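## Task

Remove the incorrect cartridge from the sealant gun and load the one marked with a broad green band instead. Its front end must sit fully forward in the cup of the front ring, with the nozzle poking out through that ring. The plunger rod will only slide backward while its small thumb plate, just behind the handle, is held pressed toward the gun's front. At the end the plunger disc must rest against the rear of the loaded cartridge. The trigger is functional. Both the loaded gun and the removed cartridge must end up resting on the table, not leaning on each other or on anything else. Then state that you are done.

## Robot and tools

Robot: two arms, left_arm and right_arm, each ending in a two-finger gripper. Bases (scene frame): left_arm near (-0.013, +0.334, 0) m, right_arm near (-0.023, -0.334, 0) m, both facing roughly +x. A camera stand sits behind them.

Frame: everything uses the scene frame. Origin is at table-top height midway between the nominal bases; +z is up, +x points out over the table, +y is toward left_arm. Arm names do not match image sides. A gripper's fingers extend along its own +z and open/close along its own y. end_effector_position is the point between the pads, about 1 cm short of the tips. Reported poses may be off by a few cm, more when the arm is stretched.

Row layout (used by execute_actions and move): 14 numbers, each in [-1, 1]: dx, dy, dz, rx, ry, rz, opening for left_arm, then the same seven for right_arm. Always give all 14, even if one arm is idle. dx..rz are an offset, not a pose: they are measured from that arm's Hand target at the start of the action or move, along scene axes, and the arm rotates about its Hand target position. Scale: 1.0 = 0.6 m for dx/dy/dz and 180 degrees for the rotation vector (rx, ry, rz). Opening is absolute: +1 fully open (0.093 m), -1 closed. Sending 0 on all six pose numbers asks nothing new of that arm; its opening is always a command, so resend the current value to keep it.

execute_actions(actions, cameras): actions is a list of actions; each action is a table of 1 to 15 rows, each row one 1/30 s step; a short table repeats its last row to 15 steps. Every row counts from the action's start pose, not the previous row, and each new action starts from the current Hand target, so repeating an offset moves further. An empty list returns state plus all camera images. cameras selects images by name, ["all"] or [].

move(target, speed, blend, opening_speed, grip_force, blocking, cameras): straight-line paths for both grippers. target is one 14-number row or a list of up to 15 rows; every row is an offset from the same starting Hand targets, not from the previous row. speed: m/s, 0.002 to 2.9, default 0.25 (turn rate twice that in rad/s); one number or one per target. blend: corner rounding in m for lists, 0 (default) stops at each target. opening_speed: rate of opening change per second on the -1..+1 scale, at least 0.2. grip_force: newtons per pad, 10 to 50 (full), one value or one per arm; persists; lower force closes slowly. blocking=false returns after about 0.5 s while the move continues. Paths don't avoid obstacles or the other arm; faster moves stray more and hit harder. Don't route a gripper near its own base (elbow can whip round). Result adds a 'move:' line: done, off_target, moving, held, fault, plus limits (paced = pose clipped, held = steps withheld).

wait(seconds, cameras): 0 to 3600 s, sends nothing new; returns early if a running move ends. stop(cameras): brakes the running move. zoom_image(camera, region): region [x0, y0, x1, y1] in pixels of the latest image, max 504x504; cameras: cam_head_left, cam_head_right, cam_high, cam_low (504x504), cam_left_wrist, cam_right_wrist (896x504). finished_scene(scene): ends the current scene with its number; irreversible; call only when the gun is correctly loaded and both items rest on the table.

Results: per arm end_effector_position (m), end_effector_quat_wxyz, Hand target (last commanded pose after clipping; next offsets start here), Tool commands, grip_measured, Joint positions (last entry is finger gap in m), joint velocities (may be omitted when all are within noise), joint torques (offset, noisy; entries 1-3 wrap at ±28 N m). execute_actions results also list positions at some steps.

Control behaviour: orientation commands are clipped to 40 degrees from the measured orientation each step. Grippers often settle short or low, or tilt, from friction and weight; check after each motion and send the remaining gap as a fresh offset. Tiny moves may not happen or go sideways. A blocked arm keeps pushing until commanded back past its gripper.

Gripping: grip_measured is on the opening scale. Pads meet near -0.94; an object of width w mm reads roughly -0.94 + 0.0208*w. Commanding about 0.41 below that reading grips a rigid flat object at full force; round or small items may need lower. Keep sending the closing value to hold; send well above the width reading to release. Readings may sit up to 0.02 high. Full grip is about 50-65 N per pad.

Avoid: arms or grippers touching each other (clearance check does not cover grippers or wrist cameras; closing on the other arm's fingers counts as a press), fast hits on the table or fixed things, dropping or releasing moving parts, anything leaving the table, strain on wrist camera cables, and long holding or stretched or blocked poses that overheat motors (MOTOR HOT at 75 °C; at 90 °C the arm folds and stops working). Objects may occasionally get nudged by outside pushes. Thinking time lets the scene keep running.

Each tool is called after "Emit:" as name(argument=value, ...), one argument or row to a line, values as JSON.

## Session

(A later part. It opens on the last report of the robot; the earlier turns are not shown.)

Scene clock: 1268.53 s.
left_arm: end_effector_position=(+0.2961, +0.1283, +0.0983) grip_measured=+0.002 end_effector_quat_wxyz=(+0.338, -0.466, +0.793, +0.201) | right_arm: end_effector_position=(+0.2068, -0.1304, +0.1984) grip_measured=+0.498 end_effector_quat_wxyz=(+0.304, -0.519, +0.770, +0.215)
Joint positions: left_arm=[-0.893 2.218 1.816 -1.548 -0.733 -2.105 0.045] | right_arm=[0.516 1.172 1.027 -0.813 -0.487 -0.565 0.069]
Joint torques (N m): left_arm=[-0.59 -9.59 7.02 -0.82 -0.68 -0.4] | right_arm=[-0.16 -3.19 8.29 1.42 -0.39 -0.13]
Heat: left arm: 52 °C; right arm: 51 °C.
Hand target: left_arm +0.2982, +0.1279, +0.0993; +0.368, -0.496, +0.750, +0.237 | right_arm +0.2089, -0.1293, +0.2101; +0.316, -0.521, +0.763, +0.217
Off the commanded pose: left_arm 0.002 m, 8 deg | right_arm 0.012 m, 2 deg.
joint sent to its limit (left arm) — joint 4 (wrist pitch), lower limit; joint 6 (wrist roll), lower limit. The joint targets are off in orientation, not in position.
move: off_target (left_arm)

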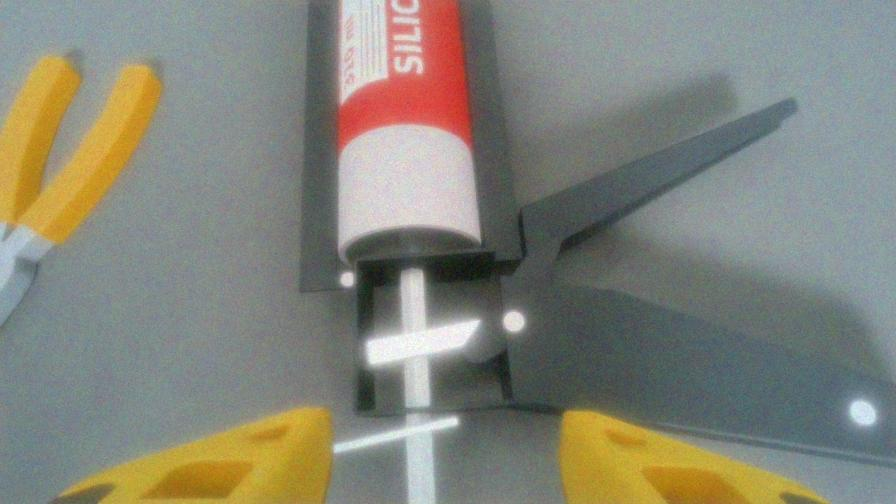

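Emit:
move(
  target=[
    [0.067,0.178,0.035,-0.264,0.116,0,0.3,0,0,0,0,0,0,0.0],
    [0.067,0.178,0.035,-0.264,0.116,0,0.3,0.0113,0.2295,-0.2,0,0,0,0.0],
  ],
  cameras=["cam_left_wrist","cam_right_wrist","cam_high"],
  speed=0.15,
)

Scene clock: 1297.63 s.
left_arm: end_effector_position=(+0.3343, +0.2356, +0.1067) grip_measured=+0.298 end_effector_quat_wxyz=(-0.010, -0.555, +0.832, +0.014) | right_arm: end_effector_position=(+0.2123, +0.0050, +0.0879) grip_measured=+0.002 end_effector_quat_wxyz=(+0.306, -0.526, +0.764, +0.217)
Joint positions: left_arm=[-0.276 1.949 1.67 -1.326 -0.004 -1.455 0.06] | right_arm=[0.917 1.593 0.885 -0.126 -0.245 -0.247 0.045]
Joint torques (N m): left_arm=[0.08 -10.99 9.28 -0.11 -0.08 -0.08] | right_arm=[0.53 -5.44 5.89 2.04 -0.04 0.05]
Heat: left arm: 53 °C; right arm: 52 °C.
Hand target: left_arm +0.3384, +0.2348, +0.1203; +0.000, -0.552, +0.834, +0.000 | right_arm +0.2156, +0.0085, +0.0902; +0.316, -0.521, +0.762, +0.217
Off the commanded pose: left_arm 0.014 m, 2 deg | right_arm 0.005 m, 1 deg.
move: off_target (left_arm)
Images, in order (width x height): cam_high 504x504, cam_left_wrist 896x504, cam_right_wrist 896x504.

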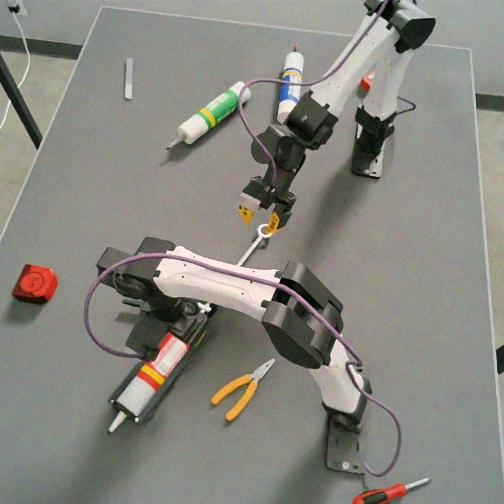

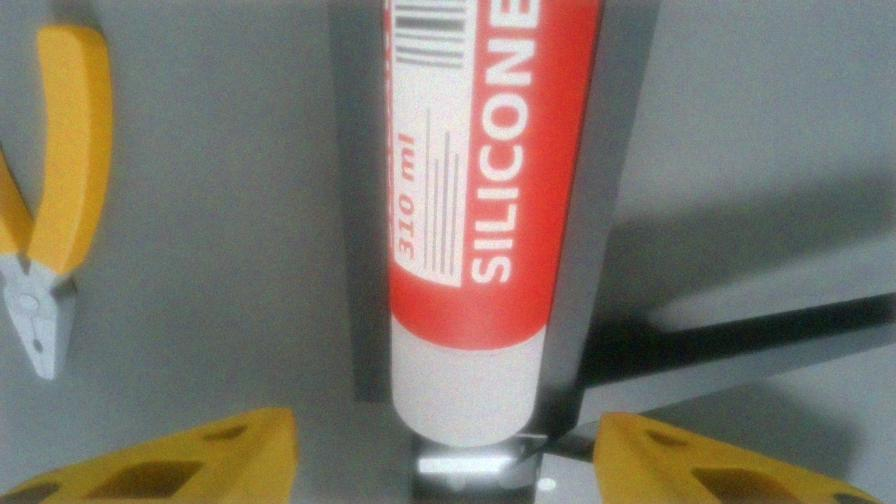

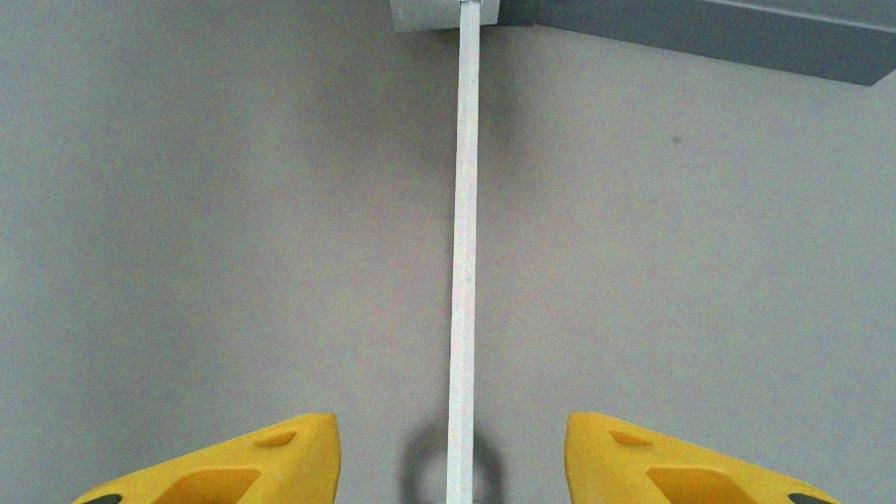

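Emit:
move(
  target=[
    [0,0,0,0,0,0,0.3,0.003,-0.001,-0.095,0,0,0,0.0],
  ],
  cameras=["cam_right_wrist","cam_high"],
  speed=0.1,
)

Emit:
zoom_image(
  camera="cam_high",
  region=[190, 170, 330, 310],
)

Scene clock: 1305.07 s.
left_arm: end_effector_position=(+0.3343, +0.2356, +0.1067) grip_measured=+0.298 end_effector_quat_wxyz=(-0.010, -0.555, +0.832, +0.014) | right_arm: end_effector_position=(+0.2144, +0.0074, +0.0335) grip_measured=+0.002 end_effector_quat_wxyz=(+0.309, -0.525, +0.763, +0.218)
Joint positions: left_arm=[-0.276 1.949 1.67 -1.326 -0.004 -1.455 0.06] | right_arm=[0.917 1.734 0.777 0.13 -0.244 -0.247 0.045]
Joint torques (N m): left_arm=[0.03 -11 9.25 -0.11 -0.08 -0.09] | right_arm=[0.08 -5.85 4.72 2.01 -0.08 -0.01]
Heat: left arm: 53 °C; right arm: 52 °C.
Hand target: left_arm +0.3384, +0.2348, +0.1203; +0.000, -0.552, +0.834, +0.000 | right_arm +0.2174, +0.0079, +0.0331; +0.316, -0.521, +0.762, +0.217
Off the commanded pose: left_arm 0.014 m, 2 deg | right_arm 0.003 m, 1 deg.
move: done
Images, in order (width x height): cam_high 504x504, cam_right_wrist 896x504.

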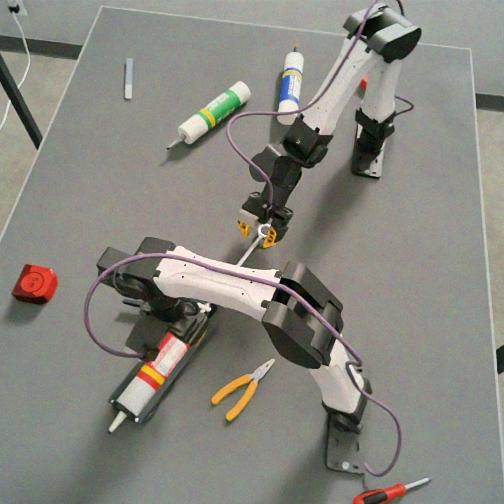

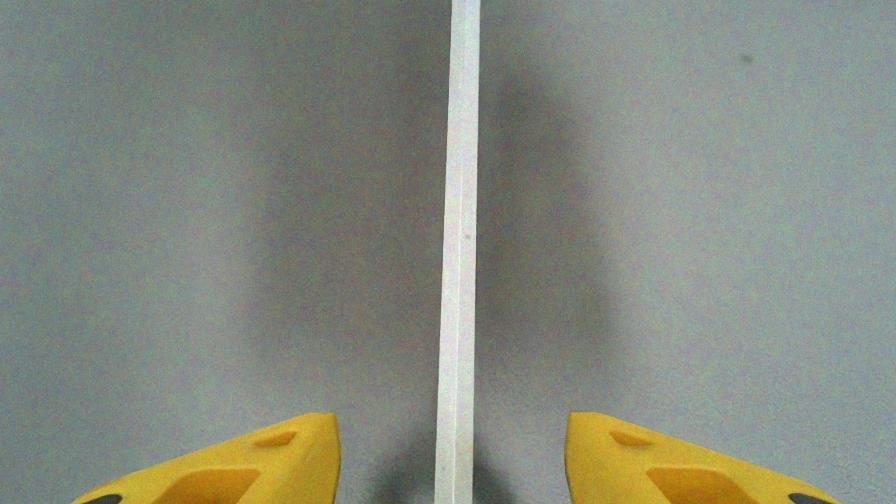

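Scaled by 3.600.

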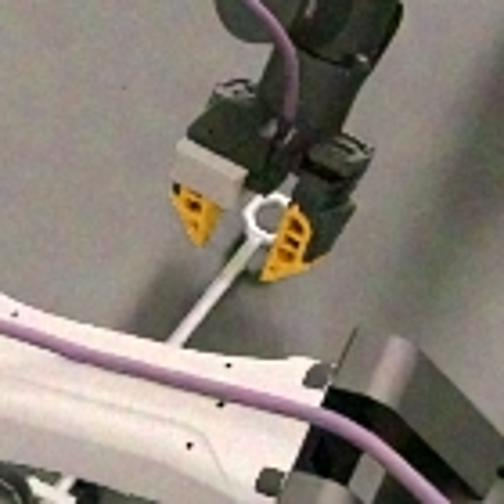

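Emit:
move(
  target=[
    [0,0,0,0,0,0,0.3,0,0,-0.005,0,0,0,-1],
    [-0.0048,-0.0108,-0.138,0,0,0,0.3,0,0,-0.005,0,0,0,-1],
    [-0.0048,-0.0108,-0.125,0,0,0,0.3,0,0,-0.005,0,0,0,-1],
    [-0.0048,-0.0108,-0.125,0,0,0,-0.45,0,0,-0.005,0,0,0,-1],
  ],
  cameras=["cam_right_wrist","cam_left_wrist"],
  speed=[0.1,0.1,0.05,0.05],
)

Scene clock: 1318.83 s.
left_arm: end_effector_position=(+0.3355, +0.2309, +0.0436) grip_measured=-0.235 end_effector_quat_wxyz=(+0.001, -0.551, +0.835, -0.001) | right_arm: end_effector_position=(+0.2157, +0.0089, +0.0328) grip_measured=-0.972 end_effector_quat_wxyz=(+0.312, -0.525, +0.761, +0.218)
Joint positions: left_arm=[-0.286 1.964 1.437 -1.041 -0.001 -1.455 0.034] | right_arm=[0.917 1.742 0.777 0.144 -0.244 -0.247 0]
Joint torques (N m): left_arm=[-0.87 -9.09 7.61 -0.02 -0.1 -0.28] | right_arm=[0.09 -5.76 4.33 2.04 -0.09 -0.01]
Heat: left arm: 54 °C; right arm: 51 °C.
Hand target: left_arm +0.3355, +0.2283, +0.0453; +0.000, -0.552, +0.834, +0.000 | right_arm +0.2174, +0.0079, +0.0301; +0.316, -0.521, +0.763, +0.217
Off the commanded pose: left_arm 0.003 m, 0 deg | right_arm 0.003 m, 1 deg.
move: done
Images, in order (width x height): cam_left_wrist 896x504, cam_right_wrist 896x504.

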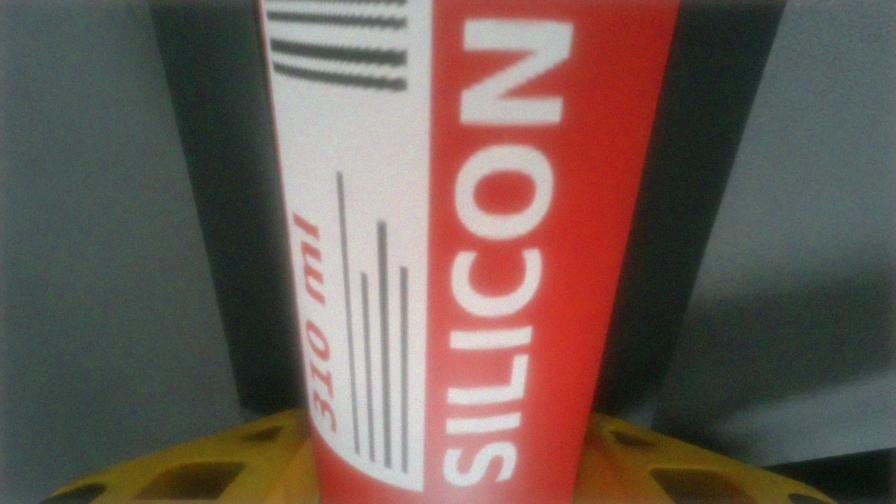

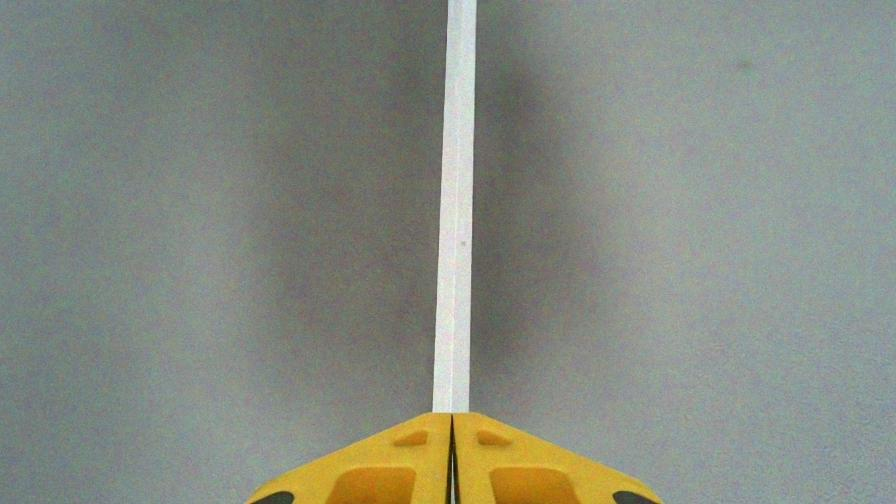

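Emit:
move(
  target=[
    [0,0,0,0,0,0,-0.45,0,0,0.02,0,0,0,0],
    [0,0,0,0,0,0,-0.45,0,0,-0.02,0,0,0,-0.2],
    [0,0,0,0,0,0,-0.45,0,0,-0.02,0,0,0,-1],
  ],
  cameras=["cam_right_wrist"],
  speed=0.06,
)

Scene clock: 1327.73 s.
left_arm: end_effector_position=(+0.3355, +0.2309, +0.0436) grip_measured=-0.212 end_effector_quat_wxyz=(+0.001, -0.552, +0.834, -0.001) | right_arm: end_effector_position=(+0.2170, +0.0068, +0.0186) grip_measured=-0.925 end_effector_quat_wxyz=(+0.312, -0.520, +0.766, +0.215)
Joint positions: left_arm=[-0.286 1.964 1.437 -1.041 -0.001 -1.458 0.035] | right_arm=[0.915 1.781 0.755 0.203 -0.235 -0.24 0.001]
Joint torques (N m): left_arm=[-0.84 -8.98 7.56 0 -0.11 -0.25] | right_arm=[0.21 -6.06 4.52 1.96 -0.17 -0.08]
Heat: left arm: 55 °C; right arm: 50 °C.
Hand target: left_arm +0.3355, +0.2283, +0.0453; +0.000, -0.552, +0.834, +0.000 | right_arm +0.2175, +0.0079, +0.0182; +0.316, -0.521, +0.762, +0.217
Off the commanded pose: left_arm 0.003 m, 0 deg | right_arm 0.001 m, 1 deg.
move: done

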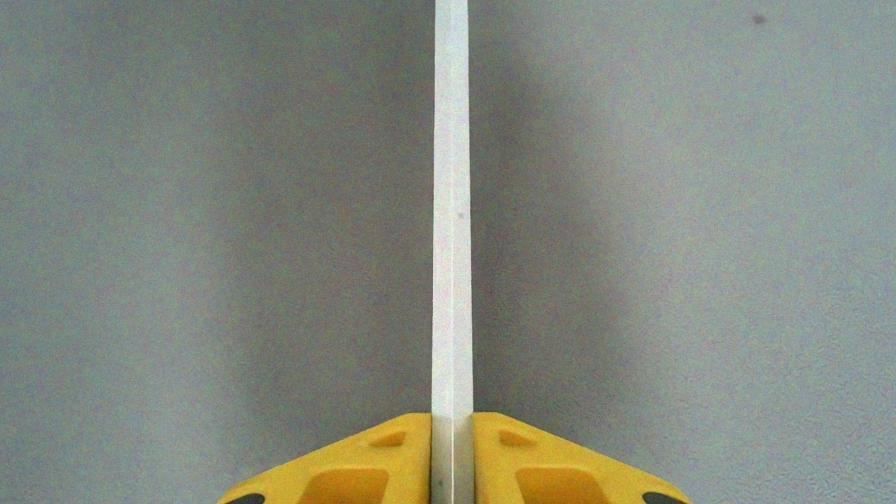

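Emit:
move(
  target=[
    [0.012,0.0275,0.0,0,0,0,-0.45,0,0,0,0,0,0,-1],
  ],
  cameras=["cam_right_wrist","cam_left_wrist"],
  speed=0.05,
)

Scene clock: 1333.00 s.
left_arm: end_effector_position=(+0.3366, +0.2347, +0.0437) grip_measured=-0.212 end_effector_quat_wxyz=(-0.010, -0.555, +0.832, -0.010) | right_arm: end_effector_position=(+0.2171, +0.0069, +0.0187) grip_measured=-0.925 end_effector_quat_wxyz=(+0.312, -0.520, +0.765, +0.215)
Joint positions: left_arm=[-0.262 1.964 1.437 -1.041 0.028 -1.44 0.035] | right_arm=[0.915 1.781 0.755 0.204 -0.235 -0.24 0.001]
Joint torques (N m): left_arm=[1.46 -8.42 8.73 -0.04 -0.34 0.08] | right_arm=[0.23 -6.04 4.52 2 -0.17 -0.08]
Heat: left arm: 56 °C; right arm: 50 °C.
Hand target: left_arm +0.3427, +0.2448, +0.0453; +0.000, -0.552, +0.834, +0.000 | right_arm +0.2175, +0.0079, +0.0183; +0.316, -0.521, +0.762, +0.217
Off the commanded pose: left_arm 0.012 m, 2 deg | right_arm 0.001 m, 1 deg.
move: off_target (left_arm)
Images, in order (width x height): cam_left_wrist 896x504, cam_right_wrist 896x504.

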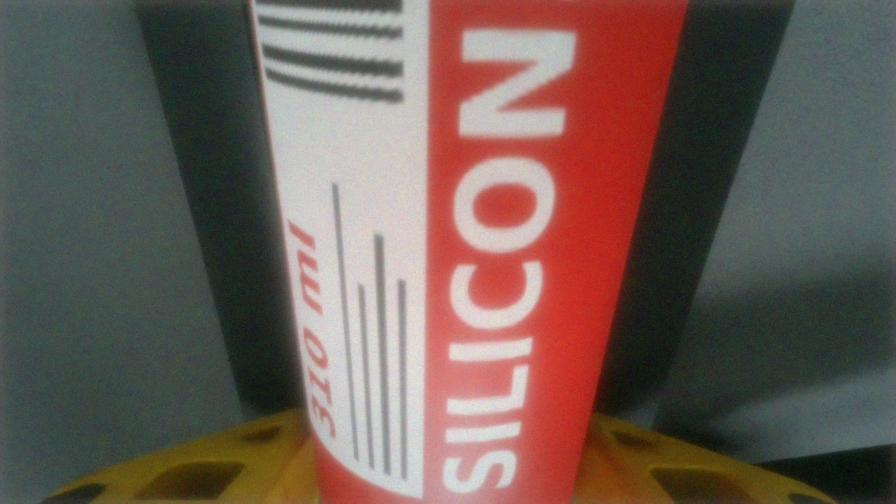

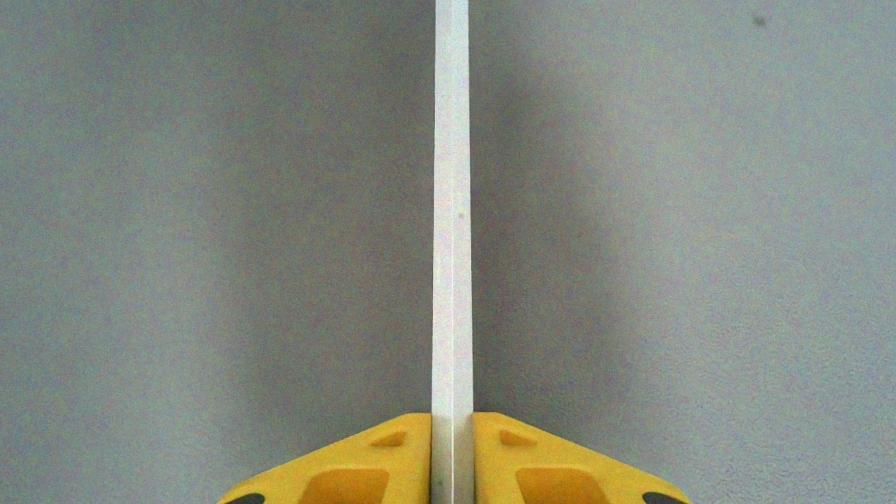

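Emit:
move(
  target=[
    [0.012,0.0275,0.0,0,0,0,-0.45,0,0,0,0,0,0,-1],
  ],
  cameras=["cam_right_wrist","cam_left_wrist","cam_low"],
  speed=0.05,
)

Emit:
zoom_image(
  camera="cam_low",
  region=[290, 220, 504, 374],
)

Scene clock: 1339.73 s.
left_arm: end_effector_position=(+0.3371, +0.2376, +0.0434) grip_measured=-0.211 end_effector_quat_wxyz=(-0.032, -0.553, +0.833, -0.024) | right_arm: end_effector_position=(+0.2177, +0.0074, +0.0194) grip_measured=-0.925 end_effector_quat_wxyz=(+0.314, -0.518, +0.766, +0.216)
Joint positions: left_arm=[-0.23 1.973 1.446 -1.053 0.079 -1.404 0.035] | right_arm=[0.915 1.781 0.755 0.208 -0.234 -0.236 0.001]
Joint torques (N m): left_arm=[2.95 -8.39 9.35 -0.02 -0.78 0.18] | right_arm=[0.23 -6.04 4.53 1.96 -0.17 -0.11]
Heat: left arm: 56 °C; right arm: 50 °C.
Hand target: left_arm +0.3499, +0.2613, +0.0453; +0.000, -0.552, +0.834, +0.000 | right_arm +0.2175, +0.0079, +0.0182; +0.316, -0.521, +0.762, +0.217
Off the commanded pose: left_arm 0.027 m, 5 deg | right_arm 0.001 m, 1 deg.
move: off_target (left_arm)
Images, in order (width x height): cam_low 504x504, cam_left_wrist 896x504, cam_right_wrist 896x504.

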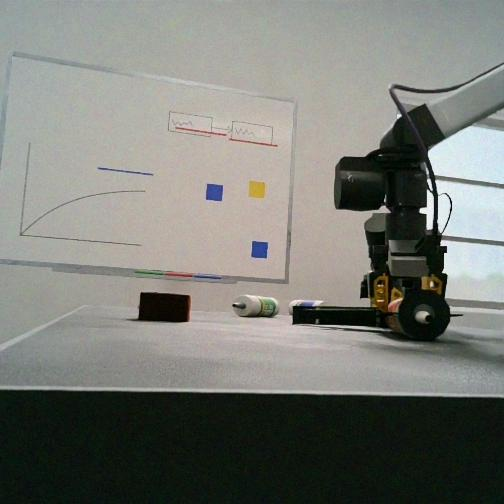

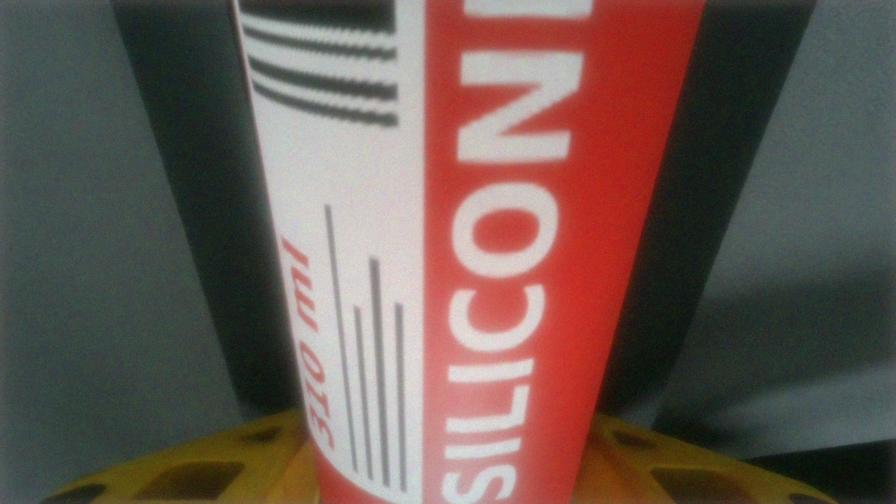

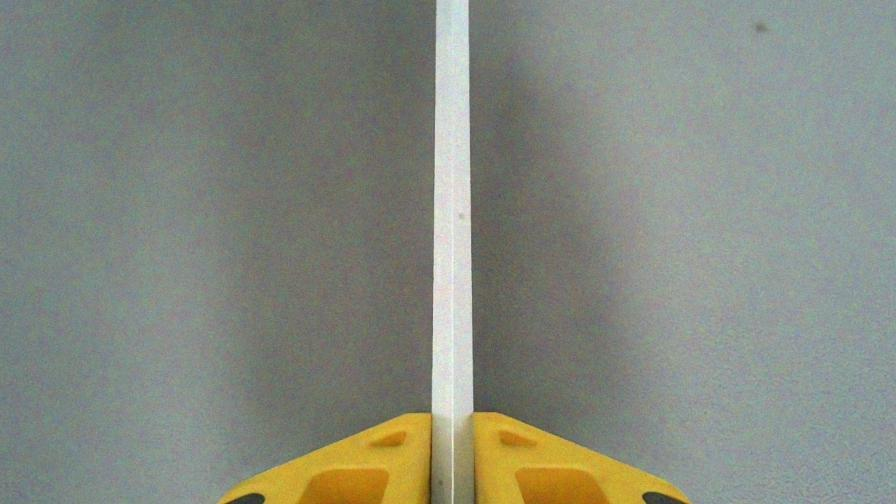

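Scaled by 2.355.

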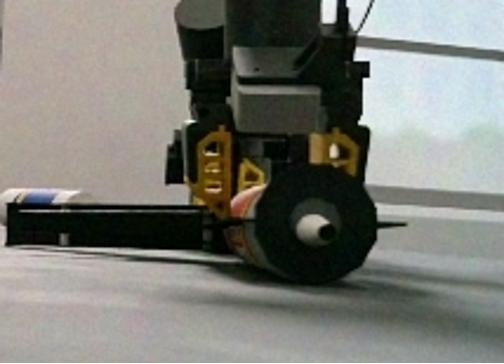

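Emit:
move(
  target=[
    [0.013,0.030,0.0,0.01,-0.005,0,-0.45,0,0,0,0,0,0,-1],
  ],
  cameras=["cam_right_wrist","cam_left_wrist"],
  speed=0.05,
)

Scene clock: 1372.57 s.
left_arm: end_effector_position=(+0.3376, +0.2407, +0.0432) grip_measured=-0.211 end_effector_quat_wxyz=(-0.043, -0.551, +0.833, -0.031) | right_arm: end_effector_position=(+0.2180, +0.0092, +0.0192) grip_measured=-0.925 end_effector_quat_wxyz=(+0.316, -0.518, +0.765, +0.217)
Joint positions: left_arm=[-0.21 1.979 1.452 -1.061 0.105 -1.38 0.035] | right_arm=[0.917 1.787 0.755 0.22 -0.234 -0.233 0.001]
Joint torques (N m): left_arm=[4.31 -8.57 9.66 0.05 -1.3 0.27] | right_arm=[0.06 -6.53 4.51 1.83 -0.18 -0.14]
Heat: left arm: 53 °C; right arm: 48 °C.
Hand target: left_arm +0.3576, +0.2792, +0.0452; +0.015, -0.552, +0.834, +0.009 | right_arm +0.2174, +0.0079, +0.0182; +0.316, -0.521, +0.762, +0.217
Off the commanded pose: left_arm 0.044 m, 8 deg | right_arm 0.002 m, 0 deg.
move: off_target (left_arm)
Images, in order (width x height): cam_left_wrist 896x504, cam_right_wrist 896x504.

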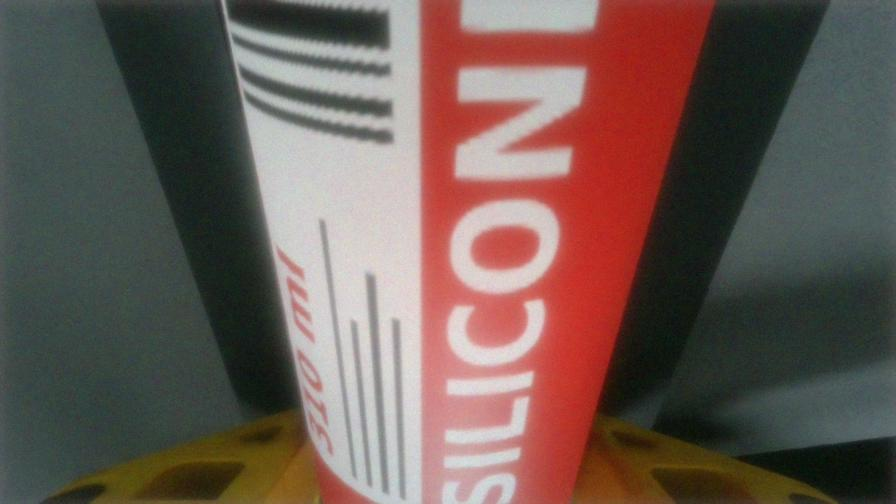

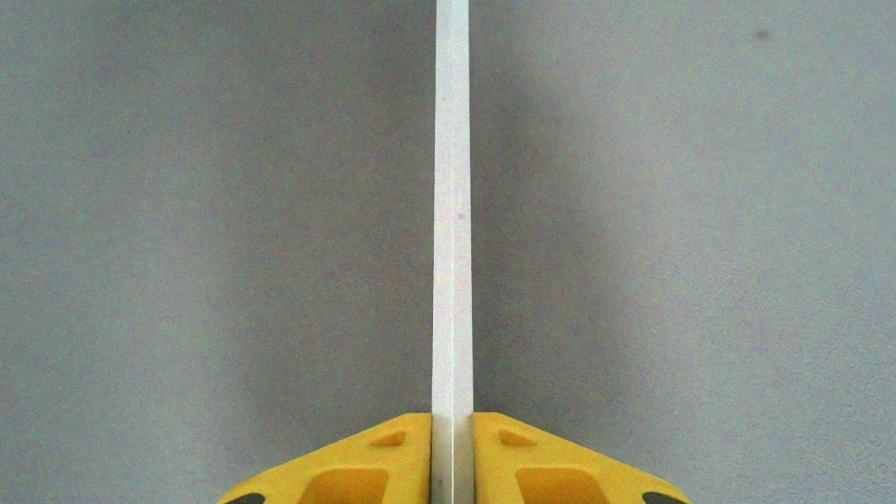

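Emit:
move(
  target=[
    [-0.030,-0.068,0.0,-0.01,0.005,0,-0.45,0,0,0,0,0,0,-1],
    [-0.030,-0.068,0.0,-0.01,0.005,0,0.3,0,0,0,0,0,0,-1],
    [-0.030,-0.068,0.12,-0.01,0.005,0,0.3,0,0,0,0,0,0,-1],
    [-0.055,-0.125,0.12,0.127,-0.055,0,0.3,0,0,0,0,0,0,-1],
  ],
  cameras=["cam_left_wrist"],
  speed=[0.05,0.05,0.15,0.15],
)

Emit:
zoom_image(
  camera="cam_left_wrist",
  region=[330, 50, 630, 350],
)

Scene clock: 1384.97 s.
left_arm: end_effector_position=(+0.3251, +0.2016, +0.1193) grip_measured=+0.298 end_effector_quat_wxyz=(+0.189, -0.534, +0.816, +0.114) | right_arm: end_effector_position=(+0.2178, +0.0085, +0.0185) grip_measured=-0.925 end_effector_quat_wxyz=(+0.315, -0.518, +0.766, +0.216)
Joint positions: left_arm=[-0.571 1.951 1.657 -1.337 -0.442 -1.745 0.06] | right_arm=[0.917 1.787 0.755 0.217 -0.232 -0.233 0.001]
Joint torques (N m): left_arm=[-0.54 -8.28 6.79 -0.19 -0.61 -0.39] | right_arm=[0.08 -6.53 4.51 1.87 -0.19 -0.14]
Heat: left arm: 54 °C; right arm: 48 °C.
Hand target: left_arm +0.3246, +0.2043, +0.1172; +0.196, -0.536, +0.811, +0.127 | right_arm +0.2174, +0.0079, +0.0182; +0.316, -0.521, +0.762, +0.217
Off the commanded pose: left_arm 0.003 m, 2 deg | right_arm 0.001 m, 1 deg.
move: done

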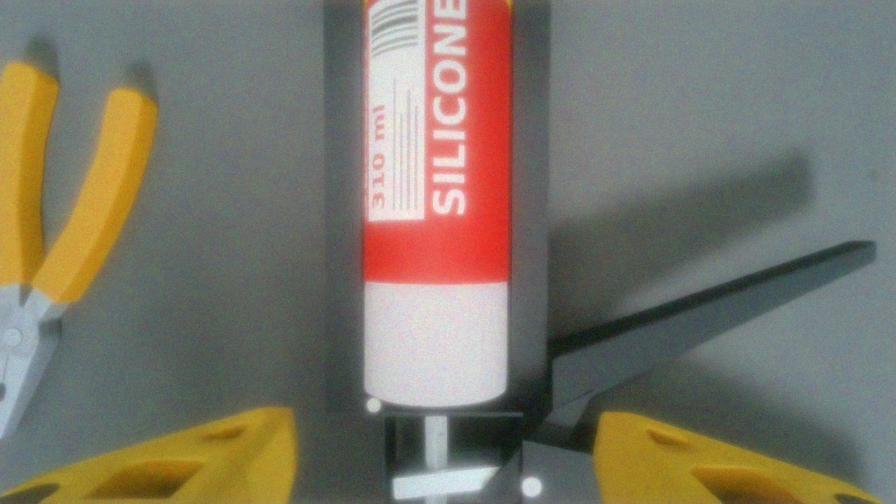

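Scaled by 1.680.

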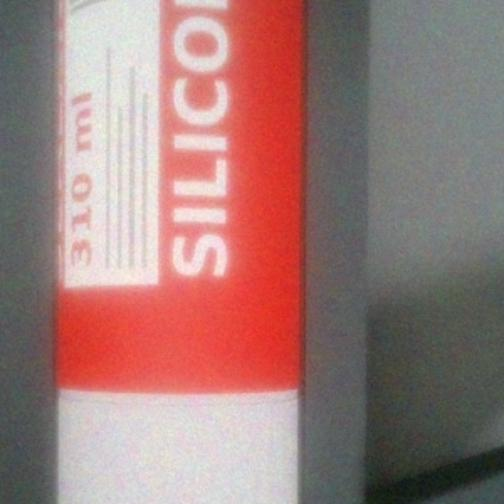

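Emit:
move(
  target=[
    [-0.025,-0.06,0.0,0,0,0,-0.2,0,0,0,0,0,0,-1],
    [-0.025,-0.06,-0.075,0,0,0,-0.2,0,0,0,0,0,0,-1],
  ],
  cameras=["cam_left_wrist"],
  speed=[0.1,0.05],
)

Emit:
zoom_image(
  camera="cam_left_wrist",
  region=[320, 150, 600, 400],
)

Scene clock: 1443.23 s.
left_arm: end_effector_position=(+0.3088, +0.1672, +0.0779) grip_measured=-0.198 end_effector_quat_wxyz=(+0.192, -0.531, +0.816, +0.123) | right_arm: end_effector_position=(+0.2178, +0.0085, +0.0185) grip_measured=-0.925 end_effector_quat_wxyz=(+0.315, -0.518, +0.766, +0.216)
Joint positions: left_arm=[-0.677 2.026 1.592 -1.262 -0.443 -1.86 0.036] | right_arm=[0.917 1.787 0.755 0.217 -0.232 -0.233 0.001]
Joint torques (N m): left_arm=[-0.21 -8.77 5.64 -0.08 -0.46 -0.39] | right_arm=[0.08 -6.52 4.49 1.87 -0.19 -0.13]
Heat: left arm: 53 °C; right arm: 46 °C.
Hand target: left_arm +0.3097, +0.1683, +0.0723; +0.196, -0.536, +0.811, +0.127 | right_arm +0.2174, +0.0079, +0.0182; +0.316, -0.521, +0.762, +0.217
Off the commanded pose: left_arm 0.006 m, 1 deg | right_arm 0.001 m, 1 deg.
move: done

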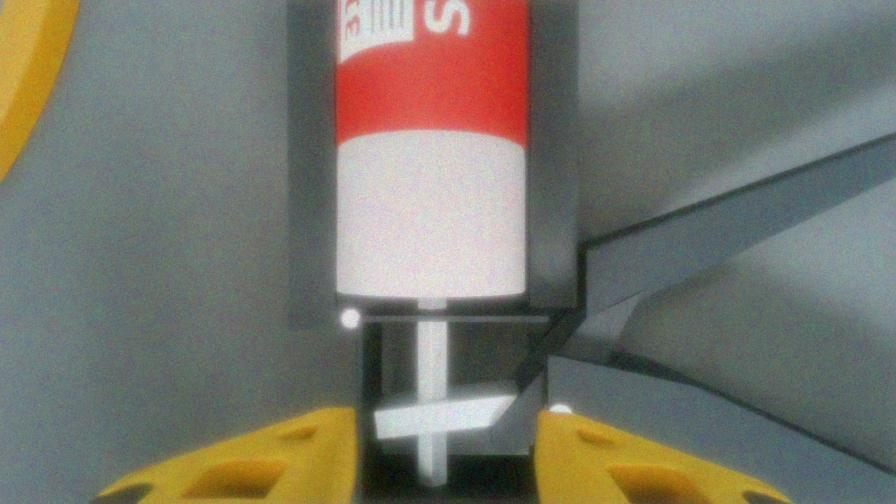

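Scaled by 1.800.

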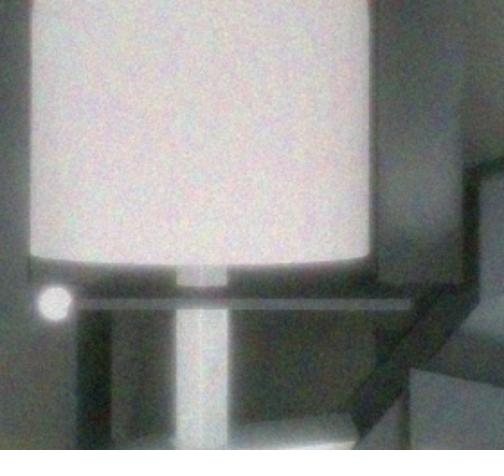

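Emit:
move(
  target=[
    [0,0,0.08,0,0,0,0.3,0,0,0,0,0,0,-1],
    [0.1187,0.2888,0.05,-0.137,0.06,0,0.3,0,0,0,0,0,0,-1],
  ],
  cameras=["cam_left_wrist"],
  speed=[0.1,0.2],
)

Scene clock: 1465.97 s.
left_arm: end_effector_position=(+0.3766, +0.3440, +0.1003) grip_measured=+0.298 end_effector_quat_wxyz=(+0.000, -0.558, +0.830, +0.002) | right_arm: end_effector_position=(+0.2178, +0.0085, +0.0185) grip_measured=-0.925 end_effector_quat_wxyz=(+0.315, -0.518, +0.766, +0.216)
Joint positions: left_arm=[0.025 2.036 1.769 -1.306 -0.004 -1.161 0.06] | right_arm=[0.917 1.787 0.755 0.217 -0.232 -0.233 0.001]
Joint torques (N m): left_arm=[-0.65 -9.01 9.39 0.02 -0.07 -0.11] | right_arm=[0.08 -6.53 4.51 1.87 -0.19 -0.14]
Heat: left arm: 55 °C; right arm: 46 °C.
Hand target: left_arm +0.3809, +0.3416, +0.1023; +0.000, -0.552, +0.834, +0.000 | right_arm +0.2174, +0.0079, +0.0182; +0.316, -0.521, +0.762, +0.217
Off the commanded pose: left_arm 0.005 m, 1 deg | right_arm 0.001 m, 1 deg.
move: done

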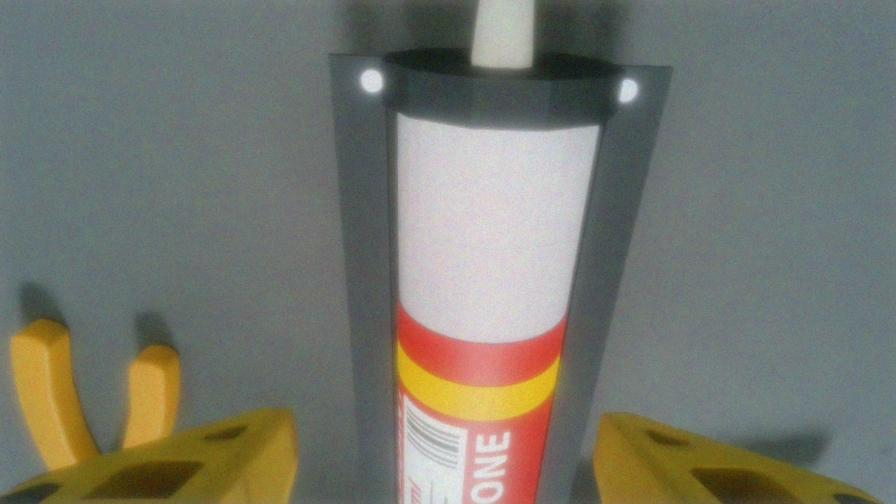

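Emit:
move(
  target=[
    [0.0177,-0.0077,-0.06,0,0,-0.0083,0.3,0,0,0,0,0,0,-1],
  ],
  cameras=["cam_left_wrist"],
  speed=0.1,
)

Scene clock: 1478.30 s.
left_arm: end_effector_position=(+0.3903, +0.3399, +0.0715) grip_measured=+0.298 end_effector_quat_wxyz=(+0.002, -0.548, +0.837, +0.001) | right_arm: end_effector_position=(+0.2178, +0.0085, +0.0185) grip_measured=-0.925 end_effector_quat_wxyz=(+0.315, -0.518, +0.766, +0.216)
Joint positions: left_arm=[0.015 2.095 1.744 -1.216 -0.003 -1.147 0.06] | right_arm=[0.917 1.787 0.755 0.217 -0.232 -0.233 0.001]
Joint torques (N m): left_arm=[-0.83 -9.83 6.17 0.25 -0.08 -0.06] | right_arm=[0.08 -6.52 4.51 1.87 -0.19 -0.14]
Heat: left arm: 55 °C; right arm: 46 °C.
Hand target: left_arm +0.3915, +0.3369, +0.0663; +0.000, -0.541, +0.841, +0.000 | right_arm +0.2174, +0.0079, +0.0182; +0.316, -0.521, +0.762, +0.217
Off the commanded pose: left_arm 0.006 m, 1 deg | right_arm 0.001 m, 1 deg.
move: done

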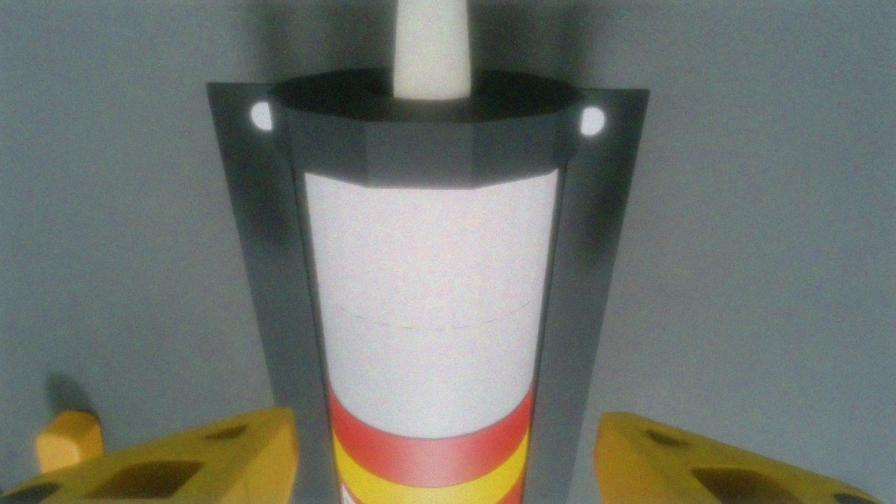

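Emit:
move(
  target=[
    [-0.0047,0.002,0,0,0,0,0.3,0,0,0,0,0,0,-1],
    [-0.0047,0.002,-0.054,0,0,0,0.3,0,0,0,0,0,0,-1],
  ],
  cameras=["cam_left_wrist","cam_low"],
  speed=0.08,
)

Emit:
zoom_image(
  camera="cam_low",
  region=[350, 220, 504, 374],
)

Scene clock: 1488.23 s.
left_arm: end_effector_position=(+0.3843, +0.3397, +0.0474) grip_measured=+0.298 end_effector_quat_wxyz=(-0.002, -0.546, +0.838, +0.003) | right_arm: end_effector_position=(+0.2177, +0.0085, +0.0184) grip_measured=-0.925 end_effector_quat_wxyz=(+0.314, -0.518, +0.766, +0.216)
Joint positions: left_arm=[0.015 2.097 1.648 -1.13 -0.002 -1.143 0.06] | right_arm=[0.917 1.787 0.755 0.216 -0.232 -0.233 0.001]
Joint torques (N m): left_arm=[-0.53 -8.72 4.6 0.56 -0.06 -0.09] | right_arm=[0.08 -6.37 4.49 1.87 -0.2 -0.14]
Heat: left arm: 54 °C; right arm: 46 °C.
Hand target: left_arm +0.3887, +0.3381, +0.0339; +0.000, -0.541, +0.841, +0.000 | right_arm +0.2174, +0.0079, +0.0182; +0.316, -0.521, +0.762, +0.217
Off the commanded pose: left_arm 0.014 m, 1 deg | right_arm 0.001 m, 1 deg.
move: off_target (left_arm)
Images, in order (width x height): cam_low 504x504, cam_left_wrist 896x504.

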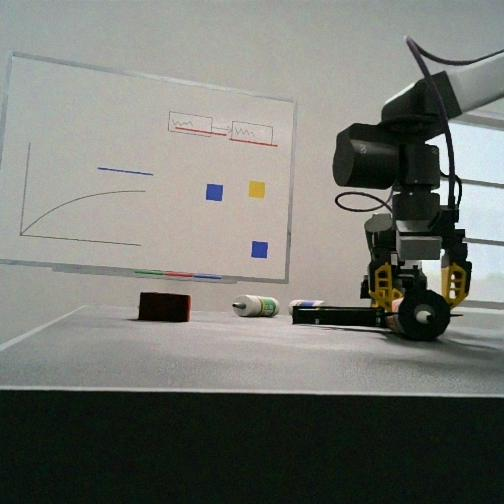

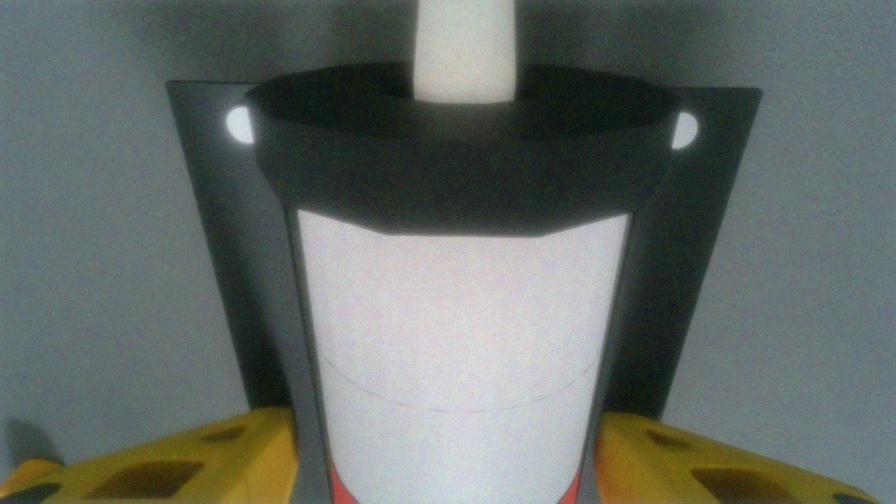

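Scaled by 3.273.

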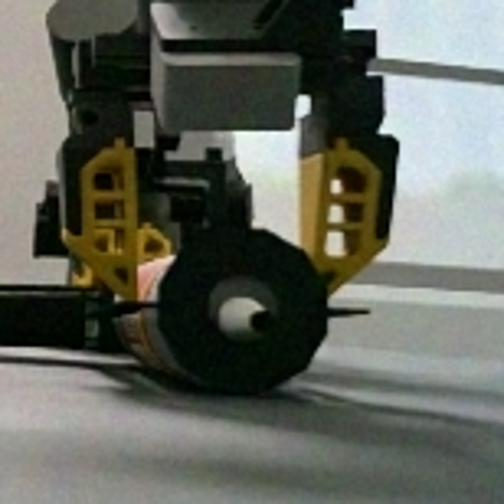

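Emit:
move(
  target=[
    [-0.003,0.001,0.023,0,0,0,0.3,0,0,0,0,0,0,-1],
    [-0.003,0.001,0.023,0,0,0,-0.45,0,0,0,0,0,0,-1],
    [-0.003,0.001,0.033,0,0,0,-0.45,0,0,0,0,0,0,-1],
  ],
  cameras=["cam_left_wrist","cam_low"],
  speed=0.05,
)

Emit:
zoom_image(
  camera="cam_low",
  region=[350, 220, 504, 374],
)

Scene clock: 1499.83 s.
left_arm: end_effector_position=(+0.3853, +0.3392, +0.0479) grip_measured=-0.273 end_effector_quat_wxyz=(-0.002, -0.545, +0.838, +0.000) | right_arm: end_effector_position=(+0.2177, +0.0085, +0.0184) grip_measured=-0.925 end_effector_quat_wxyz=(+0.315, -0.519, +0.765, +0.216)
Joint positions: left_arm=[0.015 2.097 1.651 -1.128 0.001 -1.141 0.032] | right_arm=[0.917 1.787 0.755 0.216 -0.232 -0.235 0.001]
Joint torques (N m): left_arm=[-0.36 -10.71 8.5 -0.07 -0.11 -0.08] | right_arm=[0.06 -6.61 4.51 1.87 -0.19 -0.13]
Heat: left arm: 55 °C; right arm: 46 °C.
Hand target: left_arm +0.3869, +0.3387, +0.0537; +0.000, -0.540, +0.841, +0.000 | right_arm +0.2174, +0.0079, +0.0182; +0.316, -0.521, +0.762, +0.217
Off the commanded pose: left_arm 0.006 m, 1 deg | right_arm 0.001 m, 1 deg.
move: done
Images, in order (width x height): cam_low 504x504, cam_left_wrist 896x504.

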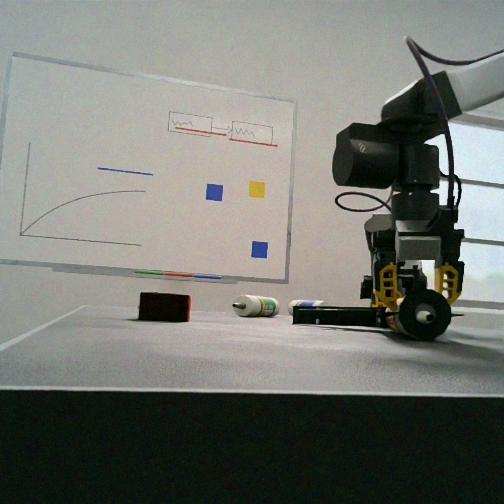

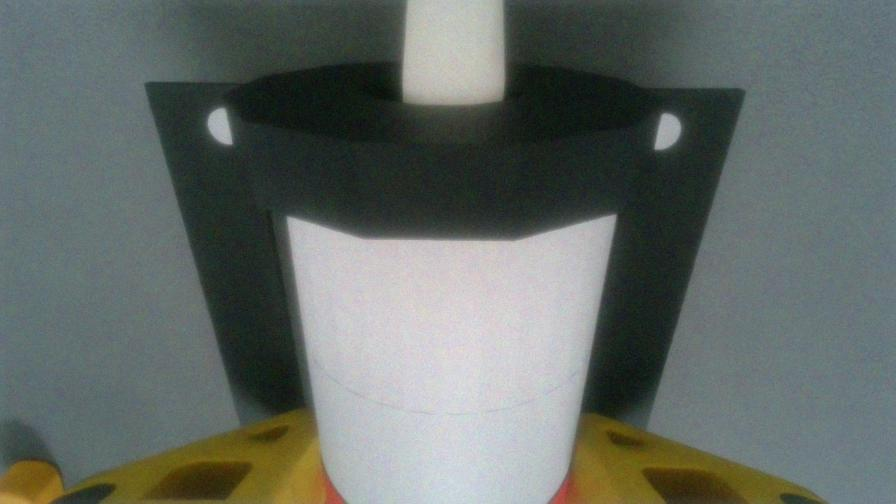

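Scaled by 3.273.

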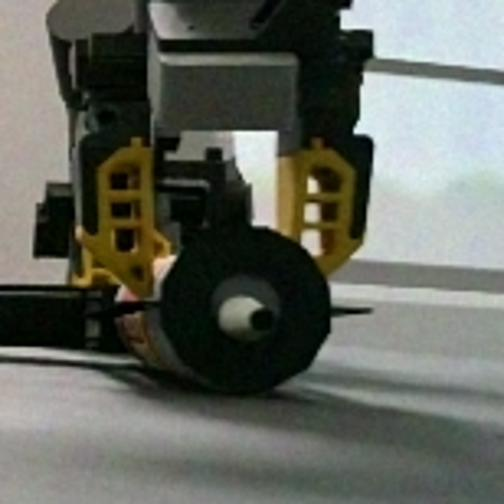

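Emit:
move(
  target=[
    [0.013,0.029,0.0,0,0,0,-0.45,0,0,0,0,0,0,-1],
  ],
  cameras=["cam_left_wrist","cam_right_wrist"],
  speed=0.05,
)

Scene clock: 1513.20 s.
left_arm: end_effector_position=(+0.3860, +0.3429, +0.0486) grip_measured=-0.258 end_effector_quat_wxyz=(-0.017, -0.546, +0.838, -0.008) | right_arm: end_effector_position=(+0.2177, +0.0085, +0.0184) grip_measured=-0.925 end_effector_quat_wxyz=(+0.315, -0.519, +0.765, +0.216)
Joint positions: left_arm=[0.037 2.116 1.684 -1.16 0.031 -1.12 0.033] | right_arm=[0.917 1.787 0.755 0.216 -0.232 -0.235 0.001]
Joint torques (N m): left_arm=[1.55 -9.87 9.96 0.02 -0.38 0.12] | right_arm=[0.08 -6.52 4.49 1.87 -0.19 -0.12]
Heat: left arm: 56 °C; right arm: 46 °C.
Hand target: left_arm +0.3948, +0.3561, +0.0537; +0.000, -0.540, +0.841, +0.000 | right_arm +0.2174, +0.0079, +0.0182; +0.316, -0.521, +0.762, +0.217
Off the commanded pose: left_arm 0.017 m, 2 deg | right_arm 0.001 m, 1 deg.
move: off_target (left_arm)

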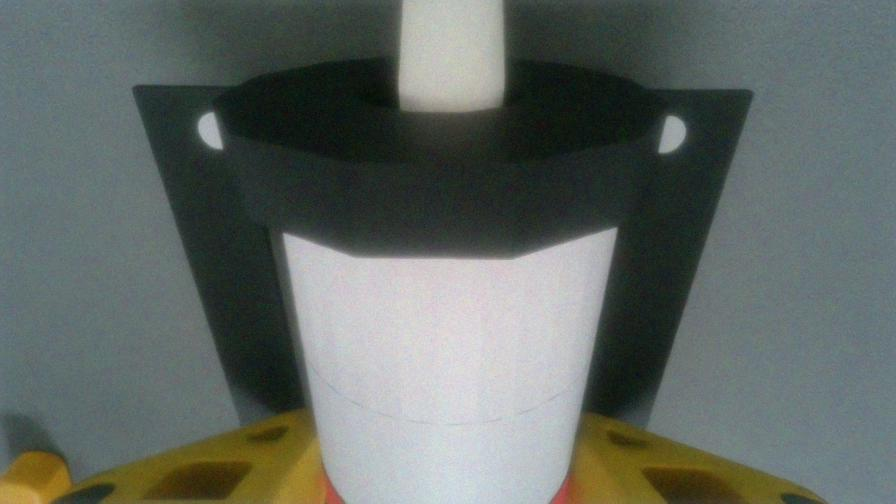

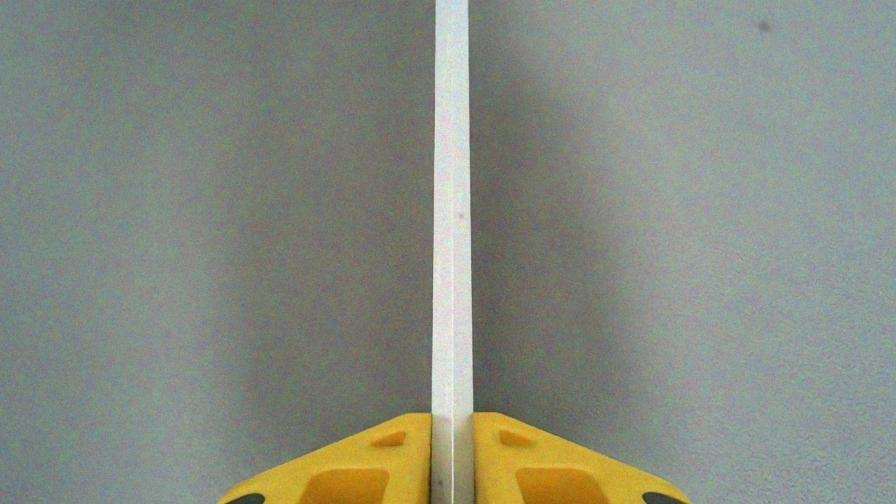

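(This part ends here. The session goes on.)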